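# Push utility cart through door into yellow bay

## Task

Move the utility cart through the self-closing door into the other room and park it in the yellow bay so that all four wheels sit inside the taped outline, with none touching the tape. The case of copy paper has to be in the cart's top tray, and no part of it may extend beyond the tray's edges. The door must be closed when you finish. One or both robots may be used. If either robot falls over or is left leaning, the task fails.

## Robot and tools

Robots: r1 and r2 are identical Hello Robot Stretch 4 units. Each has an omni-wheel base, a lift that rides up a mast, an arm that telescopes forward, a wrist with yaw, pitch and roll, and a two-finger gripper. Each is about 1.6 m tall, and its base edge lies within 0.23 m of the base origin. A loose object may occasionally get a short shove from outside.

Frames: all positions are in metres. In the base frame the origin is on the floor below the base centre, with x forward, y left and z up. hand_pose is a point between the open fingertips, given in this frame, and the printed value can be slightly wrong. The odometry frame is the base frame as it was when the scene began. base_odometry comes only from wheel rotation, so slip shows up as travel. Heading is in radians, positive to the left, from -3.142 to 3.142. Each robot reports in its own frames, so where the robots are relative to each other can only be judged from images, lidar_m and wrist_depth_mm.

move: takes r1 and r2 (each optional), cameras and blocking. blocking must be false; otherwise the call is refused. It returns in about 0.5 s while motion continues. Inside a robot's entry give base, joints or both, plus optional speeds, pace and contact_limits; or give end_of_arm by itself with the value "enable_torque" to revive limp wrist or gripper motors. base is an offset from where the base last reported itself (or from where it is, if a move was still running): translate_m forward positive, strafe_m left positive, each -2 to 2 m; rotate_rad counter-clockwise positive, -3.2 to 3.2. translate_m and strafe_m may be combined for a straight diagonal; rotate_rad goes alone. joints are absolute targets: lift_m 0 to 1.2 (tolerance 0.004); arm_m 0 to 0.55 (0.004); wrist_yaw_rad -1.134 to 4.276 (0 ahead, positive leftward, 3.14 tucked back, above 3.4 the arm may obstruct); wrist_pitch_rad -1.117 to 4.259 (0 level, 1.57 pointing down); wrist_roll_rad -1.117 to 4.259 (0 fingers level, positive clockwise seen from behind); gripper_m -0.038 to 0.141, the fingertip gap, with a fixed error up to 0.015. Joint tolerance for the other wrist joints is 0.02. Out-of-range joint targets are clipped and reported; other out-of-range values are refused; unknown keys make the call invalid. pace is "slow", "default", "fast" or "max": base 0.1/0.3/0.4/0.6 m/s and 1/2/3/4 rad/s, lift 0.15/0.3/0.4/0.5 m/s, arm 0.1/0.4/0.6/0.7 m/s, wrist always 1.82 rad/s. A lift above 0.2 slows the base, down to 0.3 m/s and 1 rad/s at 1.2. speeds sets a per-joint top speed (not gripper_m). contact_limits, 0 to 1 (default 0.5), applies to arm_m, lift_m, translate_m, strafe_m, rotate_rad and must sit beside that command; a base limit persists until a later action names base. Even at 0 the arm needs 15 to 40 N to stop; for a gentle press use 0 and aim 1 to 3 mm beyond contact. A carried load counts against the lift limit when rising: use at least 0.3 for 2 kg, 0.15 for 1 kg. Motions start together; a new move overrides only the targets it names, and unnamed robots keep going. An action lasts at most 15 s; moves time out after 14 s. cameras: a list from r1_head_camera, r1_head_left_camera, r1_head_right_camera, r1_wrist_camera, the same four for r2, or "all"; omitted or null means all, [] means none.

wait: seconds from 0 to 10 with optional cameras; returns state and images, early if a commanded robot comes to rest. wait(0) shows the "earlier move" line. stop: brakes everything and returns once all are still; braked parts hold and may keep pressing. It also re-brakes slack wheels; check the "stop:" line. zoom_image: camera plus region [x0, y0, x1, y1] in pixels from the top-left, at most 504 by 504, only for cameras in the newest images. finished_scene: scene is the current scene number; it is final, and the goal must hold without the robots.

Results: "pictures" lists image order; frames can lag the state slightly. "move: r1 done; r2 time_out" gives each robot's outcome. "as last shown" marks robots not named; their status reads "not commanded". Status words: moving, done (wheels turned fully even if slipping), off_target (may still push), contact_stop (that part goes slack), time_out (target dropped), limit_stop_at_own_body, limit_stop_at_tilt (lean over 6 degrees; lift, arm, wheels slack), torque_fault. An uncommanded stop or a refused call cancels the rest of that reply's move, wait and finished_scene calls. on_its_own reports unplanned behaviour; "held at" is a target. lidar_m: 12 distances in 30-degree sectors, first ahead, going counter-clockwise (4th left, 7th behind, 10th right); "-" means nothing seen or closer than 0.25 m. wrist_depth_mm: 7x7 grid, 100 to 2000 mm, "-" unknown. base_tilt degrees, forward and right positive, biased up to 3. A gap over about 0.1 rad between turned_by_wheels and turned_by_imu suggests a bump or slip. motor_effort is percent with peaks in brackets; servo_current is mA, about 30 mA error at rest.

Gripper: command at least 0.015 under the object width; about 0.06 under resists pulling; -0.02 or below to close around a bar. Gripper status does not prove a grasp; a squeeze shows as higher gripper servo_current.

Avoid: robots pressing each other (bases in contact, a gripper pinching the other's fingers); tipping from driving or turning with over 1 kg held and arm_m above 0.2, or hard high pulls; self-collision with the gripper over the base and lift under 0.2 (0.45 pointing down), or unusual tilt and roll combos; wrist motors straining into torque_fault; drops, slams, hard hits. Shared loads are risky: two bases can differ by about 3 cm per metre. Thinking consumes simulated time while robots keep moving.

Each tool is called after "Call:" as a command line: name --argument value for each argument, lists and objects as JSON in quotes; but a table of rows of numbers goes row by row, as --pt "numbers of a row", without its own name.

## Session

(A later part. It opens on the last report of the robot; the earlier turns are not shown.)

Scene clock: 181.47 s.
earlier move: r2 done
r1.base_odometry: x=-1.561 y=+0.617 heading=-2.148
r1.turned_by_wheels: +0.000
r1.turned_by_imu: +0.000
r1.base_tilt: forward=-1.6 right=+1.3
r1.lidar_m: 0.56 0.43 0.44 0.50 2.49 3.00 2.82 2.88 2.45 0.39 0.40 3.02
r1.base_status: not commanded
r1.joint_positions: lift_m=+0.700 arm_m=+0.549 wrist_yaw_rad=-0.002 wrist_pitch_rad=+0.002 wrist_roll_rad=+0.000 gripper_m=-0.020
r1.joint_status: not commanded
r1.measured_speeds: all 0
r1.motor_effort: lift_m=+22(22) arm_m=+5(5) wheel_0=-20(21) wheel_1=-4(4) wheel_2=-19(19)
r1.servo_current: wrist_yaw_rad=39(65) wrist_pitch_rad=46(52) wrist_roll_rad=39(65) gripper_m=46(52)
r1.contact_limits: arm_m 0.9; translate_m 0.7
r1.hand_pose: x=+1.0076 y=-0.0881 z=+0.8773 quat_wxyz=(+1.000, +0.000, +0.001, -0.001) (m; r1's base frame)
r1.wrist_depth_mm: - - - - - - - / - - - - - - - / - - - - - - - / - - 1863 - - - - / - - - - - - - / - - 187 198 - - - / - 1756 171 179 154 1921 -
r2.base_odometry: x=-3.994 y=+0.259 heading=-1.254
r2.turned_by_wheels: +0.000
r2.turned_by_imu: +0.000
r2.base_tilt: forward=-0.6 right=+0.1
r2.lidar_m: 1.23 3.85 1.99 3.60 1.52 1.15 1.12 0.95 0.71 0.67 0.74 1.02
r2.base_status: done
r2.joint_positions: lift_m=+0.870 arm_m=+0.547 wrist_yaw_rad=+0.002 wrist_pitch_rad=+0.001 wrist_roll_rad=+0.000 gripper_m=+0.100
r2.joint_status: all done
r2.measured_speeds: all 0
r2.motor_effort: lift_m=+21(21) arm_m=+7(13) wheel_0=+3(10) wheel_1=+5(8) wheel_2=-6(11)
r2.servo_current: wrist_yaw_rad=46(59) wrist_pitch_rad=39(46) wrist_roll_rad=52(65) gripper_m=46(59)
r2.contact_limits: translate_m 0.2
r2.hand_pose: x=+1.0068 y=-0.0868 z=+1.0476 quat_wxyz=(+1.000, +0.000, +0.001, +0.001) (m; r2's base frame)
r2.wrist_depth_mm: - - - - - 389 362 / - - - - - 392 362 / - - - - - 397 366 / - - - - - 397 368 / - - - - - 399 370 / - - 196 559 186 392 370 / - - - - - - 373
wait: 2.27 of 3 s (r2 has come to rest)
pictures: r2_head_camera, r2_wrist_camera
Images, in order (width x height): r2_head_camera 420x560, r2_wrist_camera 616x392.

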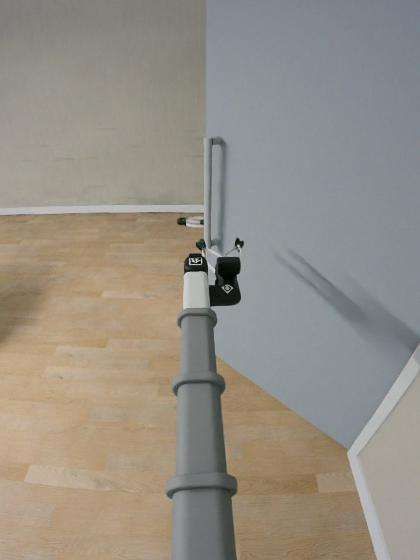

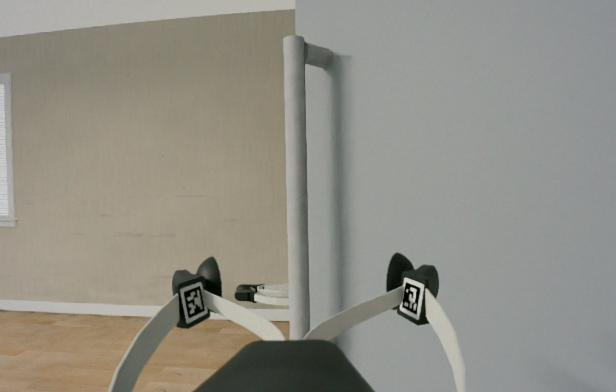

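Call:
move --r2 '{"base":{"translate_m":0.15,"strafe_m":0.012},"joints":{"gripper_m":0.08},"contact_limits":{"translate_m":0.2},"pace":"slow"}' --blocking false --cameras '[]'

Call:
wait --seconds 3 --cameras '["r2_head_camera","r2_wrist_camera"]'

Scene clock: 187.63 s.
move: r2 moving
r1: as last shown
r1.lidar_m: 0.60 0.43 0.44 0.49 2.50 3.01 2.84 2.90 2.46 0.37 0.39 2.97
r1.motor_effort: lift_m=+22(22) arm_m=+5(5) wheel_0=-20(21) wheel_1=-3(4) wheel_2=-19(19)
r1.servo_current: wrist_yaw_rad=52(59) wrist_pitch_rad=39(52) wrist_roll_rad=33(65) gripper_m=39(52)
r1.contact_limits: arm_m 0.9; translate_m 0.7
r1.wrist_depth_mm: - - - - - - - / - - - - - - - / - - - - - - - / - - 1863 - - - - / - - - - - - - / - - 186 198 - - - / - 1756 172 179 154 1983 -
r2.base_odometry: x=-3.989 y=+0.247 heading=-1.254
r2.turned_by_wheels: +0.000
r2.turned_by_imu: +0.001
r2.base_tilt: forward=-0.6 right=+0.1
r2.lidar_m: 1.23 3.85 1.97 3.63 1.55 1.18 1.13 0.97 0.71 0.68 0.75 1.01
r2.base_status: translate_m moving; strafe_m moving
r2.joint_positions: lift_m=+0.870 arm_m=+0.547 wrist_yaw_rad=+0.002 wrist_pitch_rad=+0.001 wrist_roll_rad=+0.000 gripper_m=+0.091
r2.joint_status: gripper_m moving
r2.measured_speeds: translate_m=+0.048 strafe_m=+0.005 rotate_rad=-0.002 lift_m=+0.000 arm_m=+0.000 wrist_yaw_rad=+0.000 wrist_pitch_rad=+0.000 wrist_roll_rad=+0.000
r2.motor_effort: lift_m=+21(21) arm_m=+8(8) wheel_0=+5(6) wheel_1=+7(9) wheel_2=-8(12)
r2.servo_current: wrist_yaw_rad=52(59) wrist_pitch_rad=39(46) wrist_roll_rad=46(59) gripper_m=59(104)
r2.contact_limits: translate_m 0.2
r2.hand_pose: x=+1.0068 y=-0.0868 z=+1.0476 quat_wxyz=(+1.000, +0.000, +0.001, +0.001) (m; r2's base frame)
r2.wrist_depth_mm: - - - - - 392 353 / - - - - - 392 357 / - - - - - 389 364 / - - - - - 392 362 / - - - - - 394 364 / - - 191 549 187 392 366 / - - - - - - 366
pictures: none
No camera images: "cameras" was empty.

Scene clock: 189.90 s.
earlier move: r2 done
r1.base_odometry: x=-1.561 y=+0.617 heading=-2.148
r1.turned_by_wheels: +0.000
r1.turned_by_imu: +0.000
r1.base_tilt: forward=-1.6 right=+1.3
r1.lidar_m: 0.58 0.45 0.43 0.48 2.48 3.00 2.83 2.88 2.44 0.39 0.40 3.00
r1.base_status: not commanded
r1.joint_positions: lift_m=+0.700 arm_m=+0.549 wrist_yaw_rad=-0.002 wrist_pitch_rad=+0.002 wrist_roll_rad=+0.000 gripper_m=-0.020
r1.joint_status: not commanded
r1.measured_speeds: all 0
r1.motor_effort: lift_m=+22(22) arm_m=+5(5) wheel_0=-21(21) wheel_1=-3(4) wheel_2=-19(19)
r1.servo_current: wrist_yaw_rad=52(72) wrist_pitch_rad=39(52) wrist_roll_rad=52(65) gripper_m=39(52)
r1.contact_limits: arm_m 0.9; translate_m 0.7
r1.hand_pose: x=+1.0076 y=-0.0881 z=+0.8773 quat_wxyz=(+1.000, +0.000, +0.001, -0.001) (m; r1's base frame)
r1.wrist_depth_mm: - - - - - - - / - - - - - - - / - - - - - - - / - - 1808 - - - - / - - - - - - - / - - 187 198 - - - / - 1863 171 179 154 1921 -
r2.base_odometry: x=-3.936 y=+0.121 heading=-1.254
r2.turned_by_wheels: +0.000
r2.turned_by_imu: +0.000
r2.base_tilt: forward=-0.6 right=+0.1
r2.lidar_m: 1.10 3.69 1.89 4.04 1.71 1.29 1.25 0.97 0.75 0.70 0.77 0.92
r2.base_status: done
r2.joint_positions: lift_m=+0.870 arm_m=+0.547 wrist_yaw_rad=+0.002 wrist_pitch_rad=+0.001 wrist_roll_rad=+0.000 gripper_m=+0.080
r2.joint_status: all done
r2.measured_speeds: all 0
r2.motor_effort: lift_m=+21(22) arm_m=+8(8) wheel_0=+3(10) wheel_1=+4(9) wheel_2=-6(12)
r2.servo_current: wrist_yaw_rad=52(59) wrist_pitch_rad=33(46) wrist_roll_rad=52(59) gripper_m=52(104)
r2.contact_limits: translate_m 0.2
r2.hand_pose: x=+1.0068 y=-0.0868 z=+1.0476 quat_wxyz=(+1.000, +0.000, +0.001, +0.001) (m; r2's base frame)
r2.wrist_depth_mm: - - - 402 377 319 276 / - - - 407 379 324 283 / - - - - 384 324 286 / - - - - 382 327 287 / - - - - 377 330 289 / - - 194 410 187 324 290 / - - - - 382 314 291
wait: 2.27 of 3 s (r2 has come to rest)
pictures: r2_head_camera, r2_wrist_camera
Images, in order (width x height): r2_head_camera 420x560, r2_wrist_camera 616x392.

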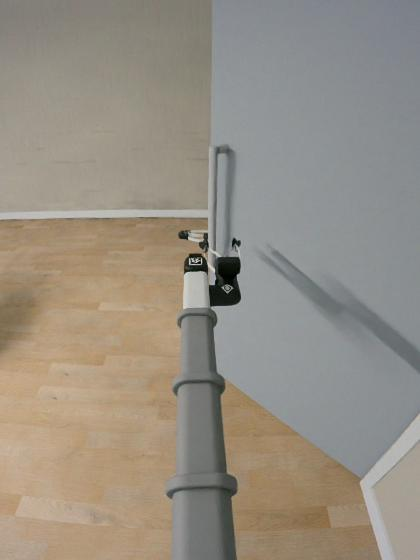

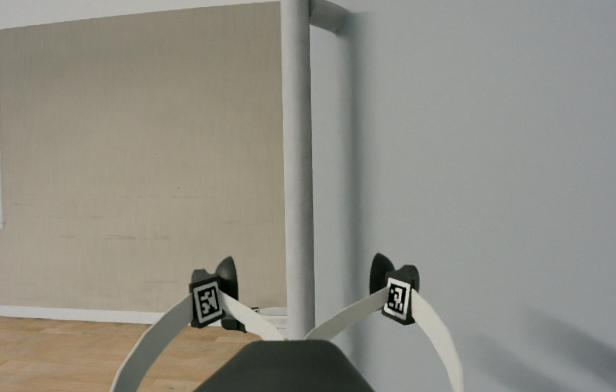

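Call:
move --r2 '{"base":{"translate_m":0.13,"strafe_m":0.01},"contact_limits":{"translate_m":0.2},"pace":"slow"}' --blocking false --cameras '[]'

Call:
wait --seconds 3 --cameras '["r2_head_camera","r2_wrist_camera"]'

Scene clock: 194.60 s.
move: r2 moving
r1: as last shown
r1.lidar_m: 0.55 0.43 0.43 0.47 2.51 2.99 2.82 2.88 2.46 0.40 0.42 2.99
r1.motor_effort: lift_m=+22(22) arm_m=+5(5) wheel_0=-20(21) wheel_1=-3(4) wheel_2=-19(19)
r1.servo_current: wrist_yaw_rad=46(52) wrist_pitch_rad=46(46) wrist_roll_rad=59(59) gripper_m=46(46)
r1.contact_limits: arm_m 0.9; translate_m 0.7
r1.wrist_depth_mm: - - - - - - - / - - - - - - - / - - - - - - - / - - 1863 - - - - / - - - - - - - / - - 187 198 - - - / - 1808 171 180 154 1983 -
r2.base_odometry: x=-3.931 y=+0.109 heading=-1.254
r2.turned_by_wheels: +0.000
r2.turned_by_imu: +0.001
r2.base_tilt: forward=-0.6 right=+0.0
r2.lidar_m: 1.10 3.68 1.89 4.07 1.73 1.32 1.28 0.97 0.74 0.70 0.76 0.93
r2.base_status: translate_m moving; strafe_m moving
r2.joint_positions: lift_m=+0.870 arm_m=+0.547 wrist_yaw_rad=+0.002 wrist_pitch_rad=+0.001 wrist_roll_rad=+0.000 gripper_m=+0.080
r2.joint_status: not commanded
r2.measured_speeds: translate_m=+0.048 strafe_m=+0.004 rotate_rad=+0.001 lift_m=+0.000 arm_m=+0.000 wrist_yaw_rad=+0.000 wrist_pitch_rad=+0.000 wrist_roll_rad=+0.000
r2.motor_effort: lift_m=+21(21) arm_m=+8(8) wheel_0=+5(8) wheel_1=+7(7) wheel_2=-10(10)
r2.servo_current: wrist_yaw_rad=46(59) wrist_pitch_rad=39(46) wrist_roll_rad=59(59) gripper_m=52(59)
r2.contact_limits: translate_m 0.2
r2.hand_pose: x=+1.0068 y=-0.0868 z=+1.0476 quat_wxyz=(+1.000, +0.000, +0.001, +0.001) (m; r2's base frame)
r2.wrist_depth_mm: - - - 392 377 310 276 / - - - 394 373 315 278 / - - - - 375 317 278 / - - - - 377 320 281 / - - - - 368 320 283 / - - 195 397 186 322 283 / - - - - 375 307 283
pictures: none
No camera images: "cameras" was empty.

Scene clock: 196.67 s.
earlier move: r2 done
r1.base_odometry: x=-1.561 y=+0.617 heading=-2.148
r1.turned_by_wheels: +0.000
r1.turned_by_imu: +0.000
r1.base_tilt: forward=-1.6 right=+1.3
r1.lidar_m: 0.57 0.43 0.43 0.48 2.50 3.01 2.83 2.89 2.44 0.38 0.39 2.98
r1.base_status: not commanded
r1.joint_positions: lift_m=+0.700 arm_m=+0.549 wrist_yaw_rad=-0.002 wrist_pitch_rad=+0.002 wrist_roll_rad=+0.000 gripper_m=-0.020
r1.joint_status: not commanded
r1.measured_speeds: all 0
r1.motor_effort: lift_m=+22(22) arm_m=+5(5) wheel_0=-20(21) wheel_1=-3(4) wheel_2=-19(19)
r1.servo_current: wrist_yaw_rad=52(72) wrist_pitch_rad=39(52) wrist_roll_rad=39(65) gripper_m=39(52)
r1.contact_limits: arm_m 0.9; translate_m 0.7
r1.hand_pose: x=+1.0076 y=-0.0881 z=+0.8773 quat_wxyz=(+1.000, +0.000, +0.001, -0.001) (m; r1's base frame)
r1.wrist_depth_mm: - - - - - - - / - - - - - - - / - - - - - - - / - - 1808 - - - - / - - - - - - - / - - 187 198 - - - / - 1863 172 179 154 1983 -
r2.base_odometry: x=-3.886 y=+0.000 heading=-1.254
r2.turned_by_wheels: +0.000
r2.turned_by_imu: +0.000
r2.base_tilt: forward=-0.6 right=+0.0
r2.lidar_m: 1.01 3.56 1.80 4.46 1.88 1.43 1.37 1.01 0.74 0.72 0.78 0.86
r2.base_status: done
r2.joint_positions: lift_m=+0.870 arm_m=+0.547 wrist_yaw_rad=+0.002 wrist_pitch_rad=+0.001 wrist_roll_rad=+0.000 gripper_m=+0.080
r2.joint_status: not commanded
r2.measured_speeds: all 0
r2.motor_effort: lift_m=+21(22) arm_m=+7(8) wheel_0=+3(8) wheel_1=+5(9) wheel_2=-6(11)
r2.servo_current: wrist_yaw_rad=52(59) wrist_pitch_rad=39(46) wrist_roll_rad=46(59) gripper_m=59(59)
r2.contact_limits: translate_m 0.2
r2.hand_pose: x=+1.0068 y=-0.0868 z=+1.0476 quat_wxyz=(+1.000, +0.000, +0.001, +0.001) (m; r2's base frame)
r2.wrist_depth_mm: - - - 274 293 246 213 / - - - 336 297 243 216 / - - - 278 298 245 216 / - - - 286 303 247 217 / - - - 285 294 249 220 / - - 194 285 193 243 219 / - - 512 - 289 238 220
wait: 2.07 of 3 s (r2 has come to rest)
pictures: r2_head_camera, r2_wrist_camera
Images, in order (width x height): r2_head_camera 420x560, r2_wrist_camera 616x392.

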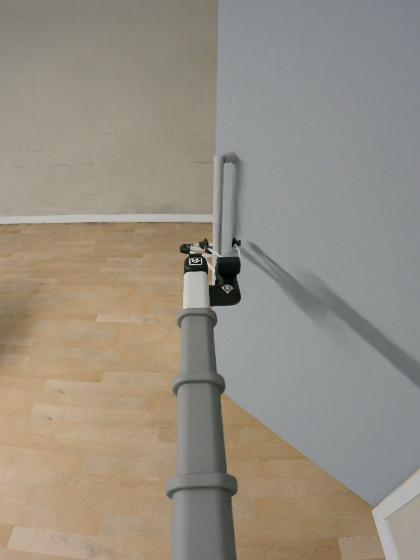

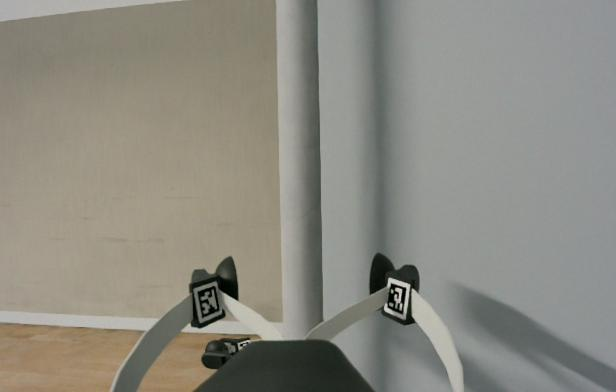

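Call:
move --r2 '{"base":{"translate_m":0.045},"contact_limits":{"translate_m":0.15},"pace":"slow"}' --blocking false --cameras '[]'

Call:
wait --seconds 2 --cameras '["r2_wrist_camera"]'

Scene clock: 209.43 s.
move: r2 moving
r1: as last shown
r1.lidar_m: 0.58 0.45 0.42 0.50 2.46 2.99 2.82 2.88 2.45 0.39 0.40 2.97
r1.servo_current: wrist_yaw_rad=59(59) wrist_pitch_rad=39(46) wrist_roll_rad=46(65) gripper_m=46(46)
r1.contact_limits: arm_m 0.9; translate_m 0.7
r1.wrist_depth_mm: - - - - - - - / - - - - - - - / - - - - - - - / - - 1808 - - - - / - - - - - - - / - - 187 198 - - - / - 1756 172 180 154 1921 -
r2.base_odometry: x=-3.882 y=-0.012 heading=-1.254
r2.turned_by_wheels: +0.000
r2.turned_by_imu: +0.001
r2.base_tilt: forward=-0.6 right=+0.0
r2.lidar_m: 1.00 3.54 1.82 4.45 1.91 1.44 1.40 1.00 0.75 0.73 0.75 0.83
r2.base_status: translate_m moving
r2.joint_positions: lift_m=+0.870 arm_m=+0.547 wrist_yaw_rad=+0.002 wrist_pitch_rad=+0.001 wrist_roll_rad=+0.000 gripper_m=+0.080
r2.joint_status: not commanded
r2.measured_speeds: translate_m=+0.049 strafe_m=+0.000 rotate_rad=-0.001 lift_m=+0.000 arm_m=+0.000 wrist_yaw_rad=+0.000 wrist_pitch_rad=+0.000 wrist_roll_rad=+0.000
r2.motor_effort: lift_m=+21(22) arm_m=+8(8) wheel_0=+9(9) wheel_1=+5(8) wheel_2=-10(10)
r2.servo_current: wrist_yaw_rad=46(59) wrist_pitch_rad=33(46) wrist_roll_rad=33(59) gripper_m=52(65)
r2.contact_limits: translate_m 0.15
r2.hand_pose: x=+1.0068 y=-0.0868 z=+1.0476 quat_wxyz=(+1.000, +0.000, +0.001, +0.001) (m; r2's base frame)
r2.wrist_depth_mm: - - - 325 283 240 207 / - - - 264 287 236 208 / - - - 274 290 237 210 / - - - 273 293 239 211 / - - - 272 285 241 213 / - - 194 272 194 236 213 / - - 1863 - 281 231 214
pictures: none
No camera images: "cameras" was empty.

Scene clock: 210.57 s.
earlier move: r2 done
r1.base_odometry: x=-1.561 y=+0.617 heading=-2.148
r1.turned_by_wheels: +0.000
r1.turned_by_imu: +0.000
r1.base_tilt: forward=-1.6 right=+1.3
r1.lidar_m: 0.56 0.45 0.44 0.48 2.48 3.03 2.83 2.89 2.46 0.38 0.41 2.98
r1.base_status: not commanded
r1.joint_positions: lift_m=+0.700 arm_m=+0.549 wrist_yaw_rad=-0.002 wrist_pitch_rad=+0.002 wrist_roll_rad=+0.000 gripper_m=-0.020
r1.joint_status: not commanded
r1.measured_speeds: all 0
r1.motor_effort: lift_m=+22(22) arm_m=+5(5) wheel_0=-20(21) wheel_1=-3(4) wheel_2=-19(19)
r1.servo_current: wrist_yaw_rad=59(65) wrist_pitch_rad=39(52) wrist_roll_rad=46(65) gripper_m=39(52)
r1.contact_limits: arm_m 0.9; translate_m 0.7
r1.hand_pose: x=+1.0076 y=-0.0881 z=+0.8773 quat_wxyz=(+1.000, +0.000, +0.001, -0.001) (m; r1's base frame)
r1.wrist_depth_mm: - - - - - - - / - - - - - - - / - - - - - - - / - - 1808 - - - - / - - - - - - - / - - 187 198 - - - / - 1756 171 180 154 1983 -
r2.base_odometry: x=-3.872 y=-0.042 heading=-1.254
r2.turned_by_wheels: +0.000
r2.turned_by_imu: +0.000
r2.base_tilt: forward=-0.6 right=+0.1
r2.lidar_m: 0.95 3.48 1.79 4.63 1.96 1.47 1.44 0.99 0.75 0.73 0.78 0.80
r2.base_status: done
r2.joint_positions: lift_m=+0.870 arm_m=+0.547 wrist_yaw_rad=+0.002 wrist_pitch_rad=+0.001 wrist_roll_rad=+0.000 gripper_m=+0.080
r2.joint_status: not commanded
r2.measured_speeds: all 0
r2.motor_effort: lift_m=+21(22) arm_m=+7(8) wheel_0=+4(9) wheel_1=+5(8) wheel_2=-5(10)
r2.servo_current: wrist_yaw_rad=52(59) wrist_pitch_rad=46(46) wrist_roll_rad=39(59) gripper_m=52(65)
r2.contact_limits: translate_m 0.15
r2.hand_pose: x=+1.0068 y=-0.0868 z=+1.0476 quat_wxyz=(+1.000, +0.000, +0.001, +0.001) (m; r2's base frame)
r2.wrist_depth_mm: - - - 228 257 211 187 / - - - 236 253 214 189 / - - - 243 262 216 191 / - - - 241 265 216 191 / - - - 304 259 218 - / - - 195 235 194 213 193 / - - 1921 - 253 208 193
wait: 1.13 of 2 s (r2 has come to rest)
pictures: r2_wrist_camera
Images, in order (width x height): r2_wrist_camera 616x392.

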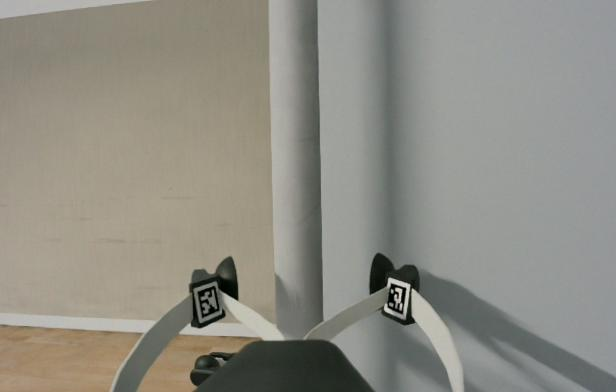

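Call:
move --r2 '{"base":{"translate_m":0.04},"contact_limits":{"translate_m":0.15},"pace":"slow"}' --blocking false --cameras '[]'

Call:
wait --seconds 1.5 --cameras '[]'

Call:
move --r2 '{"joints":{"gripper_m":-0.025}}' --blocking false --cameras '[]'

Call:
wait --seconds 2 --cameras '["r2_head_camera","r2_wrist_camera"]'

Scene clock: 217.63 s.
move: r2 moving
r1: as last shown
r1.lidar_m: 0.56 0.44 0.44 0.49 2.48 3.03 2.83 2.88 2.45 0.38 0.38 2.98
r1.servo_current: wrist_yaw_rad=52(65) wrist_pitch_rad=33(46) wrist_roll_rad=65(65) gripper_m=39(46)
r1.contact_limits: arm_m 0.9; translate_m 0.7
r1.wrist_depth_mm: - - - - - - - / - - - - - - - / - - - - - - - / - - 1808 - - - - / - - - - - - - / - - 187 198 - - - / - 1756 171 179 154 1983 -
r2.base_odometry: x=-3.868 y=-0.054 heading=-1.254
r2.turned_by_wheels: +0.000
r2.turned_by_imu: +0.001
r2.base_tilt: forward=-0.7 right=+0.1
r2.lidar_m: 0.95 3.49 1.81 4.61 1.99 1.50 1.44 1.01 0.75 0.72 0.79 0.81
r2.base_status: translate_m moving
r2.joint_positions: lift_m=+0.870 arm_m=+0.547 wrist_yaw_rad=+0.002 wrist_pitch_rad=+0.001 wrist_roll_rad=+0.000 gripper_m=+0.080
r2.joint_status: not commanded
r2.measured_speeds: translate_m=+0.049 strafe_m=+0.000 rotate_rad=+0.002 lift_m=+0.000 arm_m=+0.000 wrist_yaw_rad=+0.000 wrist_pitch_rad=+0.000 wrist_roll_rad=+0.000
r2.motor_effort: lift_m=+21(21) arm_m=+7(8) wheel_0=+6(8) wheel_1=+6(7) wheel_2=-9(11)
r2.servo_current: wrist_yaw_rad=39(59) wrist_pitch_rad=39(46) wrist_roll_rad=46(59) gripper_m=52(59)
r2.contact_limits: translate_m 0.15
r2.hand_pose: x=+1.0068 y=-0.0868 z=+1.0476 quat_wxyz=(+1.000, +0.000, +0.001, +0.001) (m; r2's base frame)
r2.wrist_depth_mm: - - - 219 250 206 181 / - - - 218 251 207 182 / - - - 228 255 208 184 / - - - 229 255 210 185 / - - - 228 250 211 186 / - - 195 223 194 212 186 / - - - - 252 202 -
pictures: none
No camera images: "cameras" was empty.

Scene clock: 218.67 s.
earlier move: r2 done
r1.base_odometry: x=-1.561 y=+0.617 heading=-2.148
r1.turned_by_wheels: +0.000
r1.turned_by_imu: +0.000
r1.base_tilt: forward=-1.6 right=+1.3
r1.lidar_m: 0.60 0.44 0.42 0.50 2.49 3.01 2.83 2.89 2.44 0.38 0.40 3.00
r1.base_status: not commanded
r1.joint_positions: lift_m=+0.700 arm_m=+0.549 wrist_yaw_rad=-0.002 wrist_pitch_rad=+0.002 wrist_roll_rad=+0.000 gripper_m=-0.020
r1.joint_status: not commanded
r1.measured_speeds: all 0
r1.motor_effort: lift_m=+22(22) arm_m=+5(5) wheel_0=-19(21) wheel_1=-3(4) wheel_2=-19(19)
r1.servo_current: wrist_yaw_rad=46(72) wrist_pitch_rad=46(46) wrist_roll_rad=46(65) gripper_m=39(52)
r1.contact_limits: arm_m 0.9; translate_m 0.7
r1.hand_pose: x=+1.0076 y=-0.0881 z=+0.8773 quat_wxyz=(+1.000, +0.000, +0.001, -0.001) (m; r1's base frame)
r1.wrist_depth_mm: - - - - - - - / - - - - - - - / - - - - - - - / - - 1808 - - - - / - - - - - - - / - - 187 198 - - - / - 1808 178 180 154 1921 -
r2.base_odometry: x=-3.859 y=-0.080 heading=-1.253
r2.turned_by_wheels: +0.001
r2.turned_by_imu: +0.001
r2.base_tilt: forward=-0.7 right=+0.0
r2.lidar_m: 0.95 3.49 1.76 4.70 2.00 1.51 1.46 0.99 0.78 0.73 0.78 0.80
r2.base_status: done
r2.joint_positions: lift_m=+0.870 arm_m=+0.547 wrist_yaw_rad=+0.002 wrist_pitch_rad=+0.001 wrist_roll_rad=+0.000 gripper_m=+0.080
r2.joint_status: not commanded
r2.measured_speeds: all 0
r2.motor_effort: lift_m=+21(22) arm_m=+7(8) wheel_0=+9(10) wheel_1=+7(9) wheel_2=-4(11)
r2.servo_current: wrist_yaw_rad=52(59) wrist_pitch_rad=39(46) wrist_roll_rad=46(59) gripper_m=52(59)
r2.contact_limits: translate_m 0.15
r2.hand_pose: x=+1.0068 y=-0.0868 z=+1.0476 quat_wxyz=(+1.000, +0.000, +0.001, +0.001) (m; r2's base frame)
r2.wrist_depth_mm: - - - 192 230 189 - / - - - 189 234 190 167 / - - - 194 235 192 168 / - - - 194 236 198 170 / - - - 195 229 194 171 / - - 194 193 195 190 171 / - - - - 232 186 -
wait: 1.03 of 1.5 s (r2 has come to rest)
pictures: none
No camera images: "cameras" was empty.

Scene clock: 219.17 s.
move: r2 moving
r1: as last shown
r1.lidar_m: 0.59 0.45 0.44 0.48 2.49 3.01 2.82 2.89 2.44 0.39 0.41 2.99
r1.motor_effort: lift_m=+22(22) arm_m=+5(5) wheel_0=-19(20) wheel_1=-3(4) wheel_2=-19(19)
r1.servo_current: wrist_yaw_rad=33(59) wrist_pitch_rad=33(46) wrist_roll_rad=52(59) gripper_m=46(46)
r1.contact_limits: arm_m 0.9; translate_m 0.7
r1.wrist_depth_mm: - - - - - - - / - - - - - - - / - - - - - - - / - - 1863 - - - - / - - - - - - - / - - 187 198 - - - / - 1863 171 179 154 1921 -
r2.base_odometry: x=-3.859 y=-0.080 heading=-1.253
r2.turned_by_wheels: +0.000
r2.turned_by_imu: +0.000
r2.base_tilt: forward=-0.7 right=+0.1
r2.lidar_m: 0.96 3.45 1.75 4.71 1.99 1.53 1.47 1.02 0.76 0.73 0.77 0.76
r2.base_status: not commanded
r2.joint_positions: lift_m=+0.870 arm_m=+0.547 wrist_yaw_rad=+0.002 wrist_pitch_rad=+0.001 wrist_roll_rad=+0.000 gripper_m=+0.062
r2.joint_status: gripper_m moving
r2.measured_speeds: translate_m=+0.001 strafe_m=+0.000 rotate_rad=-0.003 lift_m=+0.000 arm_m=+0.000 wrist_yaw_rad=+0.000 wrist_pitch_rad=+0.000 wrist_roll_rad=+0.000
r2.motor_effort: lift_m=+21(21) arm_m=+7(8) wheel_0=+7(9) wheel_1=+6(8) wheel_2=-5(5)
r2.servo_current: wrist_yaw_rad=52(52) wrist_pitch_rad=46(46) wrist_roll_rad=52(59) gripper_m=117(117)
r2.contact_limits: translate_m 0.15
r2.hand_pose: x=+1.0068 y=-0.0868 z=+1.0476 quat_wxyz=(+1.000, +0.000, +0.001, +0.001) (m; r2's base frame)
r2.wrist_depth_mm: - - - 189 227 186 - / - - - 191 229 187 166 / - - - 198 231 195 167 / - - - 195 234 195 168 / - - - 196 228 192 169 / - - 197 192 195 193 170 / - - - - 229 183 -
pictures: none
No camera images: "cameras" was empty.

Scene clock: 220.43 s.
earlier move: r2 done
r1.base_odometry: x=-1.560 y=+0.617 heading=-2.145
r1.turned_by_wheels: +0.003
r1.turned_by_imu: +0.003
r1.base_tilt: forward=-1.6 right=+1.3
r1.lidar_m: 0.59 0.44 0.43 0.47 2.50 3.00 2.84 2.88 2.46 0.40 0.40 2.97
r1.base_status: not commanded
r1.joint_positions: lift_m=+0.700 arm_m=+0.549 wrist_yaw_rad=-0.002 wrist_pitch_rad=+0.002 wrist_roll_rad=+0.000 gripper_m=-0.020
r1.joint_status: not commanded
r1.measured_speeds: all 0
r1.motor_effort: lift_m=+22(22) arm_m=+5(5) wheel_0=-3(20) wheel_1=-1(4) wheel_2=-3(19)
r1.servo_current: wrist_yaw_rad=46(65) wrist_pitch_rad=39(52) wrist_roll_rad=46(65) gripper_m=46(52)
r1.contact_limits: arm_m 0.9; translate_m 0.7
r1.hand_pose: x=+1.0077 y=-0.0881 z=+0.8773 quat_wxyz=(+1.000, +0.000, +0.001, -0.001) (m; r1's base frame)
r1.wrist_depth_mm: - - - - - - - / - - - - - - - / - - - - - - - / - - 1863 - - - - / - - - - - - - / - - 187 198 - - - / - 140 171 180 154 1983 -
r2.base_odometry: x=-3.859 y=-0.080 heading=-1.252
r2.turned_by_wheels: +0.001
r2.turned_by_imu: +0.001
r2.base_tilt: forward=-0.6 right=+0.1
r2.lidar_m: 0.94 3.49 1.76 4.70 2.00 1.51 1.47 1.00 0.76 0.73 0.77 0.77
r2.base_status: not commanded
r2.joint_positions: lift_m=+0.870 arm_m=+0.548 wrist_yaw_rad=+0.009 wrist_pitch_rad=+0.001 wrist_roll_rad=+0.000 gripper_m=-0.023
r2.joint_status: all done
r2.measured_speeds: all 0
r2.motor_effort: lift_m=+21(22) arm_m=-3(8) wheel_0=+5(9) wheel_1=+4(8) wheel_2=+9(9)
r2.servo_current: wrist_yaw_rad=59(72) wrist_pitch_rad=46(46) wrist_roll_rad=46(59) gripper_m=182(338)
r2.contact_limits: translate_m 0.15
r2.hand_pose: x=+1.0076 y=-0.0847 z=+1.0476 quat_wxyz=(+1.000, +0.000, +0.001, +0.005) (m; r2's base frame)
r2.wrist_depth_mm: - - - 177 220 180 - / - - - 181 223 182 - / - - - 182 224 189 162 / - - - 183 225 184 163 / - - - 181 229 185 167 / - - 183 183 179 181 167 / - - - - 224 177 -
wait: 1.27 of 2 s (r2 has come to rest)
pictures: r2_head_camera, r2_wrist_camera
Images, in order (width x height): r2_head_camera 420x560, r2_wrist_camera 616x392.

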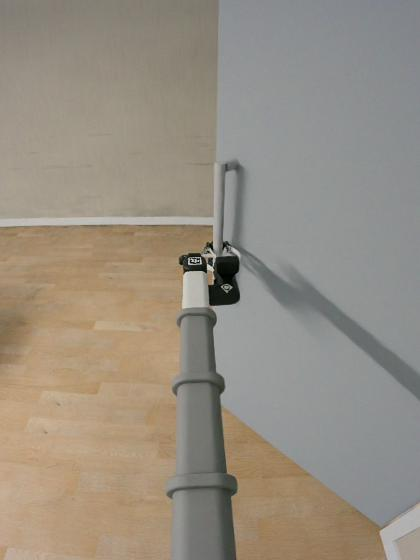

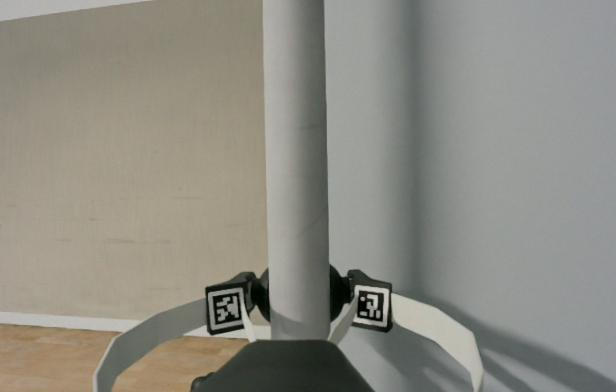

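Call:
move --r2 '{"base":{"translate_m":-0.38,"strafe_m":0.1},"contact_limits":{"translate_m":0.6},"pace":"slow"}' --blocking false --cameras '[]'

Call:
wait --seconds 6 --cameras '["r2_head_camera","r2_wrist_camera","r1_head_camera","r1_head_right_camera"]'

Scene clock: 225.87 s.
move: r2 moving
r1: as last shown
r1.turned_by_wheels: +0.000
r1.turned_by_imu: +0.000
r1.lidar_m: 0.59 0.45 0.43 0.49 2.50 3.03 2.83 2.90 2.44 0.37 0.40 3.01
r1.motor_effort: lift_m=+22(22) arm_m=+5(5) wheel_0=-3(3) wheel_1=-1(2) wheel_2=-3(3)
r1.servo_current: wrist_yaw_rad=46(52) wrist_pitch_rad=46(46) wrist_roll_rad=52(59) gripper_m=46(46)
r1.contact_limits: arm_m 0.9; translate_m 0.7
r1.wrist_depth_mm: - - - - - - - / - - - - - - - / - - - - - - - / - - 1808 - - - - / - - - - - - - / - - 187 198 - - - / - - 171 179 154 1921 -
r2.base_odometry: x=-3.860 y=-0.068 heading=-1.251
r2.turned_by_wheels: +0.002
r2.turned_by_imu: +0.002
r2.base_tilt: forward=-0.6 right=+0.1
r2.lidar_m: 0.92 3.50 1.76 4.62 1.97 1.50 1.45 0.99 0.75 0.71 0.78 0.80
r2.base_status: translate_m moving; strafe_m moving
r2.joint_positions: lift_m=+0.870 arm_m=+0.548 wrist_yaw_rad=+0.012 wrist_pitch_rad=+0.001 wrist_roll_rad=+0.000 gripper_m=-0.023
r2.joint_status: not commanded
r2.measured_speeds: translate_m=-0.047 strafe_m=+0.013 rotate_rad=+0.004 lift_m=+0.000 arm_m=+0.000 wrist_yaw_rad=+0.015 wrist_pitch_rad=+0.000 wrist_roll_rad=+0.000
r2.motor_effort: lift_m=+21(21) arm_m=-3(4) wheel_0=-3(8) wheel_1=-5(6) wheel_2=+27(27)
r2.servo_current: wrist_yaw_rad=65(72) wrist_pitch_rad=33(46) wrist_roll_rad=39(46) gripper_m=182(182)
r2.contact_limits: translate_m 0.6
r2.hand_pose: x=+1.0078 y=-0.0840 z=+1.0476 quat_wxyz=(+1.000, +0.000, +0.001, +0.006) (m; r2's base frame)
r2.wrist_depth_mm: - - - 178 220 179 - / - - - 180 223 181 - / - - - 182 224 187 162 / - - - 182 225 185 162 / - - - 181 227 185 163 / - - 183 182 178 181 167 / - - - - 223 182 -
pictures: none
No camera images: "cameras" was empty.

Scene clock: 230.53 s.
earlier move: r2 done
r1.base_odometry: x=-1.560 y=+0.617 heading=-2.147
r1.turned_by_wheels: -0.002
r1.turned_by_imu: -0.018
r1.base_tilt: forward=-1.6 right=+1.3
r1.lidar_m: 0.54 0.45 0.42 0.48 2.51 3.04 2.83 2.89 2.44 0.38 0.40 2.96
r1.base_status: not commanded
r1.joint_positions: lift_m=+0.700 arm_m=+0.548 wrist_yaw_rad=-0.002 wrist_pitch_rad=+0.002 wrist_roll_rad=+0.000 gripper_m=-0.020
r1.joint_status: not commanded
r1.measured_speeds: all 0
r1.motor_effort: lift_m=+22(22) arm_m=+6(8) wheel_0=-14(18) wheel_1=-4(5) wheel_2=-18(21)
r1.servo_current: wrist_yaw_rad=52(72) wrist_pitch_rad=39(52) wrist_roll_rad=46(72) gripper_m=46(52)
r1.contact_limits: arm_m 0.9; translate_m 0.7
r1.hand_pose: x=+1.0075 y=-0.0879 z=+0.8773 quat_wxyz=(+1.000, +0.000, +0.001, -0.001) (m; r1's base frame)
r1.wrist_depth_mm: - - - - - - - / - - - - - - - / - - - - - - - / - - 1808 - - - - / - - - - - - - / - - 187 198 - - - / - - 179 184 154 1921 -
r2.base_odometry: x=-3.883 y=+0.312 heading=-1.253
r2.turned_by_wheels: -0.002
r2.turned_by_imu: -0.001
r2.base_tilt: forward=-0.6 right=+0.0
r2.lidar_m: 1.34 2.14 1.92 3.47 1.49 1.12 1.09 1.11 0.84 0.81 0.86 1.12
r2.base_status: done
r2.joint_positions: lift_m=+0.870 arm_m=+0.547 wrist_yaw_rad=+0.003 wrist_pitch_rad=+0.001 wrist_roll_rad=+0.000 gripper_m=-0.024
r2.joint_status: not commanded
r2.measured_speeds: all 0
r2.motor_effort: lift_m=+21(22) arm_m=+4(5) wheel_0=-4(9) wheel_1=-6(7) wheel_2=+6(31)
r2.servo_current: wrist_yaw_rad=52(91) wrist_pitch_rad=39(46) wrist_roll_rad=46(65) gripper_m=98(182)
r2.contact_limits: translate_m 0.6
r2.hand_pose: x=+1.0070 y=-0.0866 z=+1.0476 quat_wxyz=(+1.000, +0.000, +0.001, +0.001) (m; r2's base frame)
r2.wrist_depth_mm: - - - - 668 - - / - - - - 569 - - / - - - - 574 - - / - - - - - - - / - - - - - - - / - - 187 201 170 - - / - - - - - - -
wait: 4.67 of 6 s (r2 has come to rest)
pictures: r1_head_camera, r1_head_right_camera, r2_head_camera, r2_wrist_camera
Images, in order (width x height): r1_head_camera 420x560, r1_head_right_camera 420x672, r2_head_camera 420x560, r2_wrist_camera 616x392.

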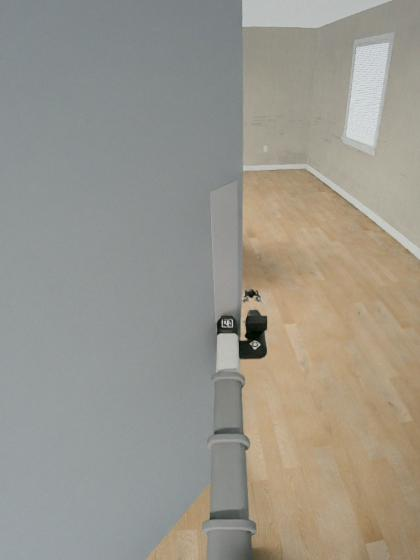

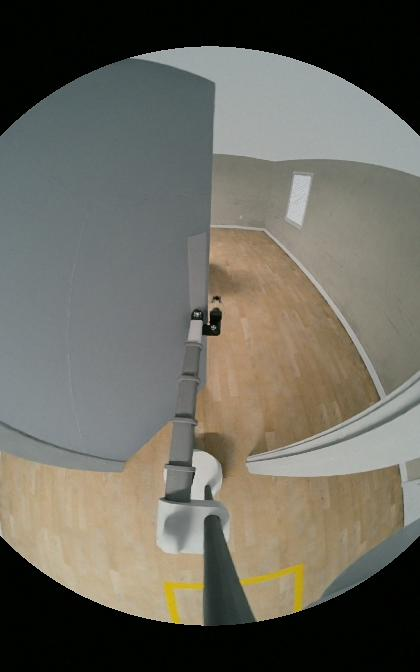

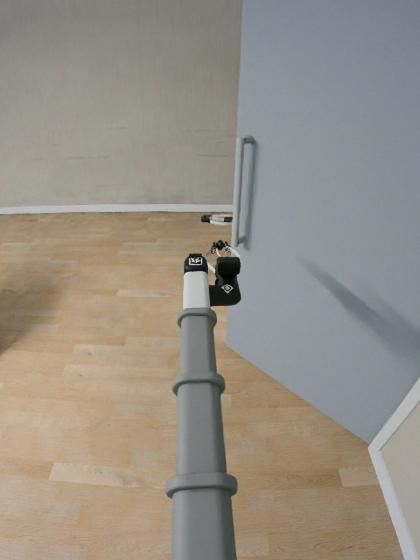

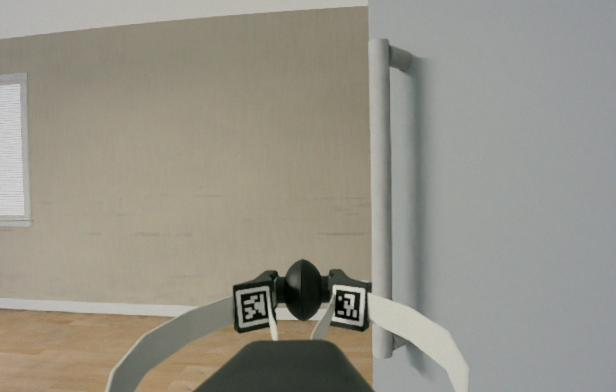

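Call:
move --r1 '{"base":{"translate_m":0.15,"strafe_m":0.12},"contact_limits":{"translate_m":0.7},"pace":"slow"}' --r2 '{"joints":{"gripper_m":0.08}}' --blocking false --cameras '[]'

Call:
wait --seconds 2 --cameras '[]'

Call:
wait --seconds 1 --cameras '[]'

Call:
move --r1 '{"base":{"rotate_rad":0.3},"contact_limits":{"rotate_rad":0.7},"pace":"slow"}' --blocking false --cameras '[]'

Call:
wait --seconds 2 --cameras '["r2_head_camera","r2_wrist_camera","r1_head_camera","r1_head_right_camera"]'

Scene clock: 243.23 s.
move: r1 moving; r2 moving
r1.base_odometry: x=-1.559 y=+0.604 heading=-2.149
r1.turned_by_wheels: -0.002
r1.turned_by_imu: -0.003
r1.base_tilt: forward=-1.6 right=+1.3
r1.lidar_m: 0.52 0.42 0.42 0.46 2.50 3.04 2.84 2.88 2.44 0.38 0.42 2.95
r1.base_status: translate_m moving; strafe_m moving
r1.joint_positions: lift_m=+0.700 arm_m=+0.548 wrist_yaw_rad=-0.002 wrist_pitch_rad=+0.002 wrist_roll_rad=+0.000 gripper_m=-0.020
r1.joint_status: not commanded
r1.measured_speeds: translate_m=+0.040 strafe_m=+0.031 rotate_rad=-0.001 lift_m=+0.000 arm_m=+0.000 wrist_yaw_rad=+0.000 wrist_pitch_rad=+0.000 wrist_roll_rad=+0.000
r1.motor_effort: lift_m=+22(22) arm_m=+7(7) wheel_0=-13(15) wheel_1=+4(5) wheel_2=-19(21)
r1.servo_current: wrist_yaw_rad=59(59) wrist_pitch_rad=46(46) wrist_roll_rad=33(65) gripper_m=46(52)
r1.contact_limits: arm_m 0.9; translate_m 0.7
r1.hand_pose: x=+1.0075 y=-0.0879 z=+0.8773 quat_wxyz=(+1.000, +0.000, +0.001, -0.001) (m; r1's base frame)
r1.wrist_depth_mm: - - - - - - - / - - - - - - - / - - - - - - - / - - 1808 - - - - / - - - - - - - / - - 187 198 - - - / - - 179 179 154 1983 -
r2.base_odometry: x=-3.883 y=+0.312 heading=-1.253
r2.turned_by_wheels: +0.000
r2.turned_by_imu: +0.000
r2.base_tilt: forward=-0.7 right=+0.0
r2.lidar_m: 1.33 2.10 1.89 3.49 1.46 1.10 1.07 1.11 0.82 0.80 0.87 1.11
r2.base_status: not commanded
r2.joint_positions: lift_m=+0.870 arm_m=+0.547 wrist_yaw_rad=+0.003 wrist_pitch_rad=+0.001 wrist_roll_rad=+0.000 gripper_m=+0.002
r2.joint_status: gripper_m moving
r2.measured_speeds: all 0
r2.motor_effort: lift_m=+21(21) arm_m=+4(4) wheel_0=-4(5) wheel_1=-6(6) wheel_2=+6(6)
r2.servo_current: wrist_yaw_rad=52(65) wrist_pitch_rad=39(46) wrist_roll_rad=46(52) gripper_m=85(104)
r2.contact_limits: translate_m 0.6
r2.hand_pose: x=+1.0070 y=-0.0866 z=+1.0476 quat_wxyz=(+1.000, +0.000, +0.001, +0.001) (m; r2's base frame)
r2.wrist_depth_mm: - - - - 647 - - / - - - - 554 - - / - - - - 564 - - / - - - - 559 - - / - - - - 564 - - / - - 188 193 174 - - / - - - - - - -
pictures: none
No camera images: "cameras" was empty.

Scene clock: 244.50 s.
earlier move: r1 moving; r2 done
r1.base_odometry: x=-1.548 y=+0.487 heading=-2.149
r1.turned_by_wheels: +0.000
r1.turned_by_imu: -0.002
r1.base_tilt: forward=-1.6 right=+1.3
r1.lidar_m: 0.53 0.38 0.35 0.37 0.51 3.06 2.93 2.97 2.57 0.45 2.40 3.04
r1.base_status: translate_m moving; strafe_m moving
r1.joint_positions: lift_m=+0.700 arm_m=+0.548 wrist_yaw_rad=-0.002 wrist_pitch_rad=+0.002 wrist_roll_rad=+0.000 gripper_m=-0.020
r1.joint_status: not commanded
r1.measured_speeds: translate_m=+0.078 strafe_m=+0.063 rotate_rad=+0.000 lift_m=+0.000 arm_m=+0.000 wrist_yaw_rad=+0.000 wrist_pitch_rad=+0.000 wrist_roll_rad=+0.000
r1.motor_effort: lift_m=+22(22) arm_m=+6(7) wheel_0=-14(17) wheel_1=+2(5) wheel_2=-17(21)
r1.servo_current: wrist_yaw_rad=59(65) wrist_pitch_rad=46(52) wrist_roll_rad=59(65) gripper_m=39(52)
r1.contact_limits: arm_m 0.9; translate_m 0.7
r1.hand_pose: x=+1.0076 y=-0.0879 z=+0.8773 quat_wxyz=(+1.000, +0.000, +0.001, -0.001) (m; r1's base frame)
r1.wrist_depth_mm: - - - - - - - / - - - - - - - / - - - - - - - / - - 1708 - - - - / - - - - - - - / - - 186 198 - - - / - - 164 179 154 1921 -
r2.base_odometry: x=-3.883 y=+0.312 heading=-1.253
r2.turned_by_wheels: +0.000
r2.turned_by_imu: +0.000
r2.base_tilt: forward=-0.6 right=+0.1
r2.lidar_m: 1.22 2.12 1.90 3.52 1.50 1.12 1.07 1.09 0.85 0.79 0.87 1.10
r2.base_status: not commanded
r2.joint_positions: lift_m=+0.870 arm_m=+0.547 wrist_yaw_rad=+0.003 wrist_pitch_rad=+0.001 wrist_roll_rad=+0.000 gripper_m=+0.080
r2.joint_status: all done
r2.measured_speeds: all 0
r2.motor_effort: lift_m=+21(21) arm_m=+4(5) wheel_0=-4(5) wheel_1=-5(6) wheel_2=+6(6)
r2.servo_current: wrist_yaw_rad=46(65) wrist_pitch_rad=39(46) wrist_roll_rad=39(65) gripper_m=52(117)
r2.contact_limits: translate_m 0.6
r2.hand_pose: x=+1.0070 y=-0.0866 z=+1.0476 quat_wxyz=(+1.000, +0.000, +0.001, +0.001) (m; r2's base frame)
r2.wrist_depth_mm: - - - - - 399 368 / - - - - - 399 375 / - - - - - 402 377 / - - - - - 399 382 / - - - - - - 377 / - - 192 676 185 - 384 / - - - - - - 384
wait: 1.27 of 2 s (r2 has come to rest)
pictures: none
No camera images: "cameras" was empty.

Scene clock: 245.50 s.
earlier move: r1 moving
r1.base_odometry: x=-1.542 y=+0.427 heading=-2.149
r1.turned_by_wheels: +0.000
r1.turned_by_imu: -0.001
r1.base_tilt: forward=-1.5 right=+1.3
r1.lidar_m: 0.50 0.34 0.31 0.35 0.45 3.02 2.99 3.05 2.67 0.50 2.42 3.06
r1.base_status: translate_m moving; strafe_m moving
r1.joint_positions: lift_m=+0.700 arm_m=+0.548 wrist_yaw_rad=-0.002 wrist_pitch_rad=+0.002 wrist_roll_rad=+0.000 gripper_m=-0.020
r1.joint_status: not commanded
r1.measured_speeds: translate_m=+0.008 strafe_m=+0.007 rotate_rad=+0.003 lift_m=+0.000 arm_m=+0.000 wrist_yaw_rad=+0.000 wrist_pitch_rad=+0.000 wrist_roll_rad=+0.000
r1.motor_effort: lift_m=+22(22) arm_m=+6(7) wheel_0=-12(17) wheel_1=+0(5) wheel_2=-14(21)
r1.servo_current: wrist_yaw_rad=72(72) wrist_pitch_rad=33(52) wrist_roll_rad=33(65) gripper_m=39(52)
r1.contact_limits: arm_m 0.9; translate_m 0.7
r1.hand_pose: x=+1.0076 y=-0.0879 z=+0.8773 quat_wxyz=(+1.000, +0.000, +0.001, -0.001) (m; r1's base frame)
r1.wrist_depth_mm: - - - - - - - / - - - - - - - / - - - - - - - / - - 1661 - - - - / - - - - - - - / - - 186 198 - - - / - - 163 163 154 1983 -
r2.base_odometry: x=-3.883 y=+0.312 heading=-1.253
r2.turned_by_wheels: +0.000
r2.turned_by_imu: +0.000
r2.base_tilt: forward=-0.6 right=+0.1
r2.lidar_m: 1.18 2.09 1.92 3.52 1.47 1.11 1.08 1.10 0.83 0.81 0.86 1.07
r2.base_status: not commanded
r2.joint_positions: lift_m=+0.870 arm_m=+0.547 wrist_yaw_rad=+0.003 wrist_pitch_rad=+0.001 wrist_roll_rad=+0.000 gripper_m=+0.080
r2.joint_status: all done
r2.measured_speeds: all 0
r2.motor_effort: lift_m=+21(21) arm_m=+4(5) wheel_0=-4(5) wheel_1=-5(6) wheel_2=+6(6)
r2.servo_current: wrist_yaw_rad=46(65) wrist_pitch_rad=39(46) wrist_roll_rad=39(65) gripper_m=52(117)
r2.contact_limits: translate_m 0.6
r2.hand_pose: x=+1.0070 y=-0.0866 z=+1.0476 quat_wxyz=(+1.000, +0.000, +0.001, +0.001) (m; r2's base frame)
r2.wrist_depth_mm: - - - 477 - 373 340 / - - - - - 377 342 / - - - - - 379 345 / - - - 449 - 382 345 / - - - 449 - 379 349 / - - 192 445 185 377 351 / - - - - - 382 343
wait: 1.00 s; no rest
pictures: none
No camera images: "cameras" was empty.

Scene clock: 246.00 s.
earlier move: r1 done
move: r1 moving
r1.base_odometry: x=-1.542 y=+0.426 heading=-2.025
r1.turned_by_wheels: +0.124
r1.turned_by_imu: +0.093
r1.base_tilt: forward=-1.6 right=+1.4
r1.lidar_m: 0.53 0.33 0.32 0.34 0.50 3.12 3.02 3.08 0.53 0.47 2.47 3.33
r1.base_status: rotate_rad moving
r1.joint_positions: lift_m=+0.700 arm_m=+0.549 wrist_yaw_rad=-0.002 wrist_pitch_rad=+0.002 wrist_roll_rad=+0.000 gripper_m=-0.020
r1.joint_status: not commanded
r1.measured_speeds: translate_m=-0.001 strafe_m=+0.000 rotate_rad=+0.495 lift_m=+0.000 arm_m=+0.000 wrist_yaw_rad=+0.000 wrist_pitch_rad=+0.000 wrist_roll_rad=+0.000
r1.motor_effort: lift_m=+22(22) arm_m=+5(7) wheel_0=-26(29) wheel_1=-17(17) wheel_2=-24(25)
r1.servo_current: wrist_yaw_rad=52(72) wrist_pitch_rad=33(46) wrist_roll_rad=52(65) gripper_m=46(46)
r1.contact_limits: arm_m 0.9; rotate_rad 0.7
r1.hand_pose: x=+1.0076 y=-0.0879 z=+0.8773 quat_wxyz=(+1.000, +0.000, +0.001, -0.001) (m; r1's base frame)
r1.wrist_depth_mm: - - - - - - - / - - - - - - - / - - - - - - - / - - - - - - - / - - - - - - - / - - 1430 198 - - - / - - 171 147 154 1921 -
r2: as last shown
r2.base_tilt: forward=-0.7 right=+0.1
r2.lidar_m: 1.11 2.13 1.92 3.50 1.49 1.13 1.07 1.10 0.85 0.82 0.89 1.06
r2.motor_effort: lift_m=+21(21) arm_m=+4(4) wheel_0=-4(4) wheel_1=-6(6) wheel_2=+6(6)
r2.servo_current: wrist_yaw_rad=46(59) wrist_pitch_rad=33(39) wrist_roll_rad=39(59) gripper_m=52(59)
r2.contact_limits: translate_m 0.6
r2.wrist_depth_mm: - - - 389 384 340 309 / - - - 389 387 343 310 / - - - 394 389 345 310 / - - - 399 392 347 315 / - - - 402 384 351 319 / - - 193 394 186 345 320 / - - - - 389 345 320
pictures: none
No camera images: "cameras" was empty.

Scene clock: 246.87 s.
earlier move: r1 done
r1.base_odometry: x=-1.542 y=+0.426 heading=-1.853
r1.turned_by_wheels: +0.173
r1.turned_by_imu: +0.160
r1.base_tilt: forward=-1.6 right=+1.3
r1.lidar_m: 0.53 0.38 0.35 0.38 2.68 3.02 2.98 2.99 0.49 0.50 2.59 2.45
r1.base_status: done
r1.joint_positions: lift_m=+0.700 arm_m=+0.549 wrist_yaw_rad=-0.002 wrist_pitch_rad=+0.002 wrist_roll_rad=+0.000 gripper_m=-0.020
r1.joint_status: not commanded
r1.measured_speeds: all 0
r1.motor_effort: lift_m=+22(22) arm_m=-3(7) wheel_0=-19(30) wheel_1=-10(17) wheel_2=-14(25)
r1.servo_current: wrist_yaw_rad=59(72) wrist_pitch_rad=46(52) wrist_roll_rad=46(65) gripper_m=46(52)
r1.contact_limits: arm_m 0.9; rotate_rad 0.7
r1.hand_pose: x=+1.0078 y=-0.0879 z=+0.8773 quat_wxyz=(+1.000, +0.000, +0.001, -0.001) (m; r1's base frame)
r1.wrist_depth_mm: - - - - - - - / - - - - - - - / - - - - - - - / - - - - - - - / - - - - - - - / - - - 198 179 - - / - 139 180 146 144 - -
r2.base_odometry: x=-3.883 y=+0.312 heading=-1.253
r2.turned_by_wheels: +0.000
r2.turned_by_imu: +0.000
r2.base_tilt: forward=-0.7 right=+0.1
r2.lidar_m: 1.07 2.15 1.90 3.49 1.50 1.13 1.09 1.10 0.84 0.80 0.86 1.01
r2.base_status: not commanded
r2.joint_positions: lift_m=+0.870 arm_m=+0.547 wrist_yaw_rad=+0.003 wrist_pitch_rad=+0.001 wrist_roll_rad=+0.000 gripper_m=+0.080
r2.joint_status: not commanded
r2.measured_speeds: all 0
r2.motor_effort: lift_m=+21(21) arm_m=+4(5) wheel_0=-4(4) wheel_1=-6(6) wheel_2=+6(6)
r2.servo_current: wrist_yaw_rad=39(59) wrist_pitch_rad=39(46) wrist_roll_rad=52(59) gripper_m=52(59)
r2.contact_limits: translate_m 0.6
r2.hand_pose: x=+1.0070 y=-0.0866 z=+1.0476 quat_wxyz=(+1.000, +0.000, +0.001, +0.001) (m; r2's base frame)
r2.wrist_depth_mm: - - 366 338 301 270 248 / - - 314 343 301 270 249 / - - 375 343 304 272 251 / - - 377 347 306 273 252 / - - 377 351 304 274 254 / - - 195 347 193 276 255 / - - 307 - 301 268 256
wait: 0.87 of 2 s (r1 has come to rest)
pictures: r1_head_camera, r1_head_right_camera, r2_head_camera, r2_wrist_camera
Images, in order (width x height): r1_head_camera 420x560, r1_head_right_camera 420x672, r2_head_camera 420x560, r2_wrist_camera 616x392.

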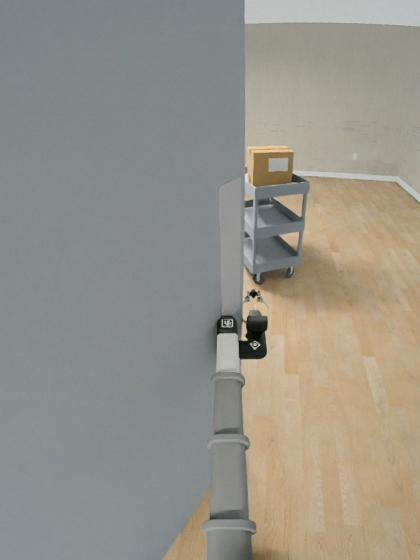

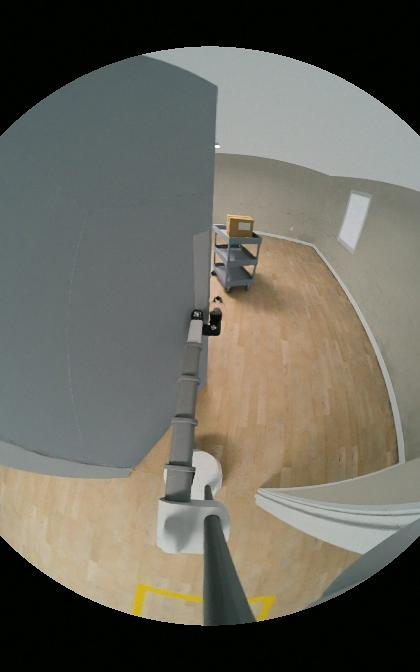

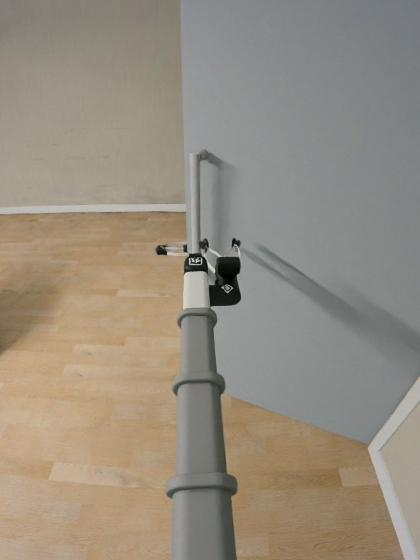

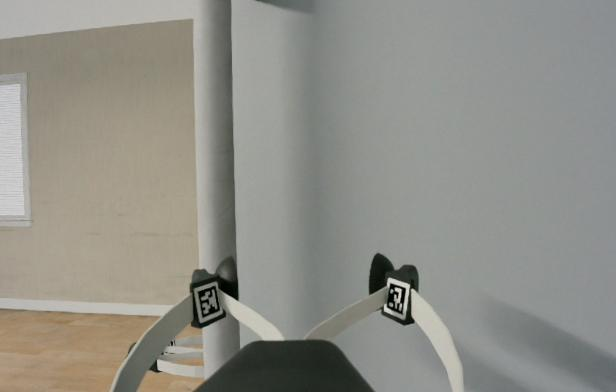

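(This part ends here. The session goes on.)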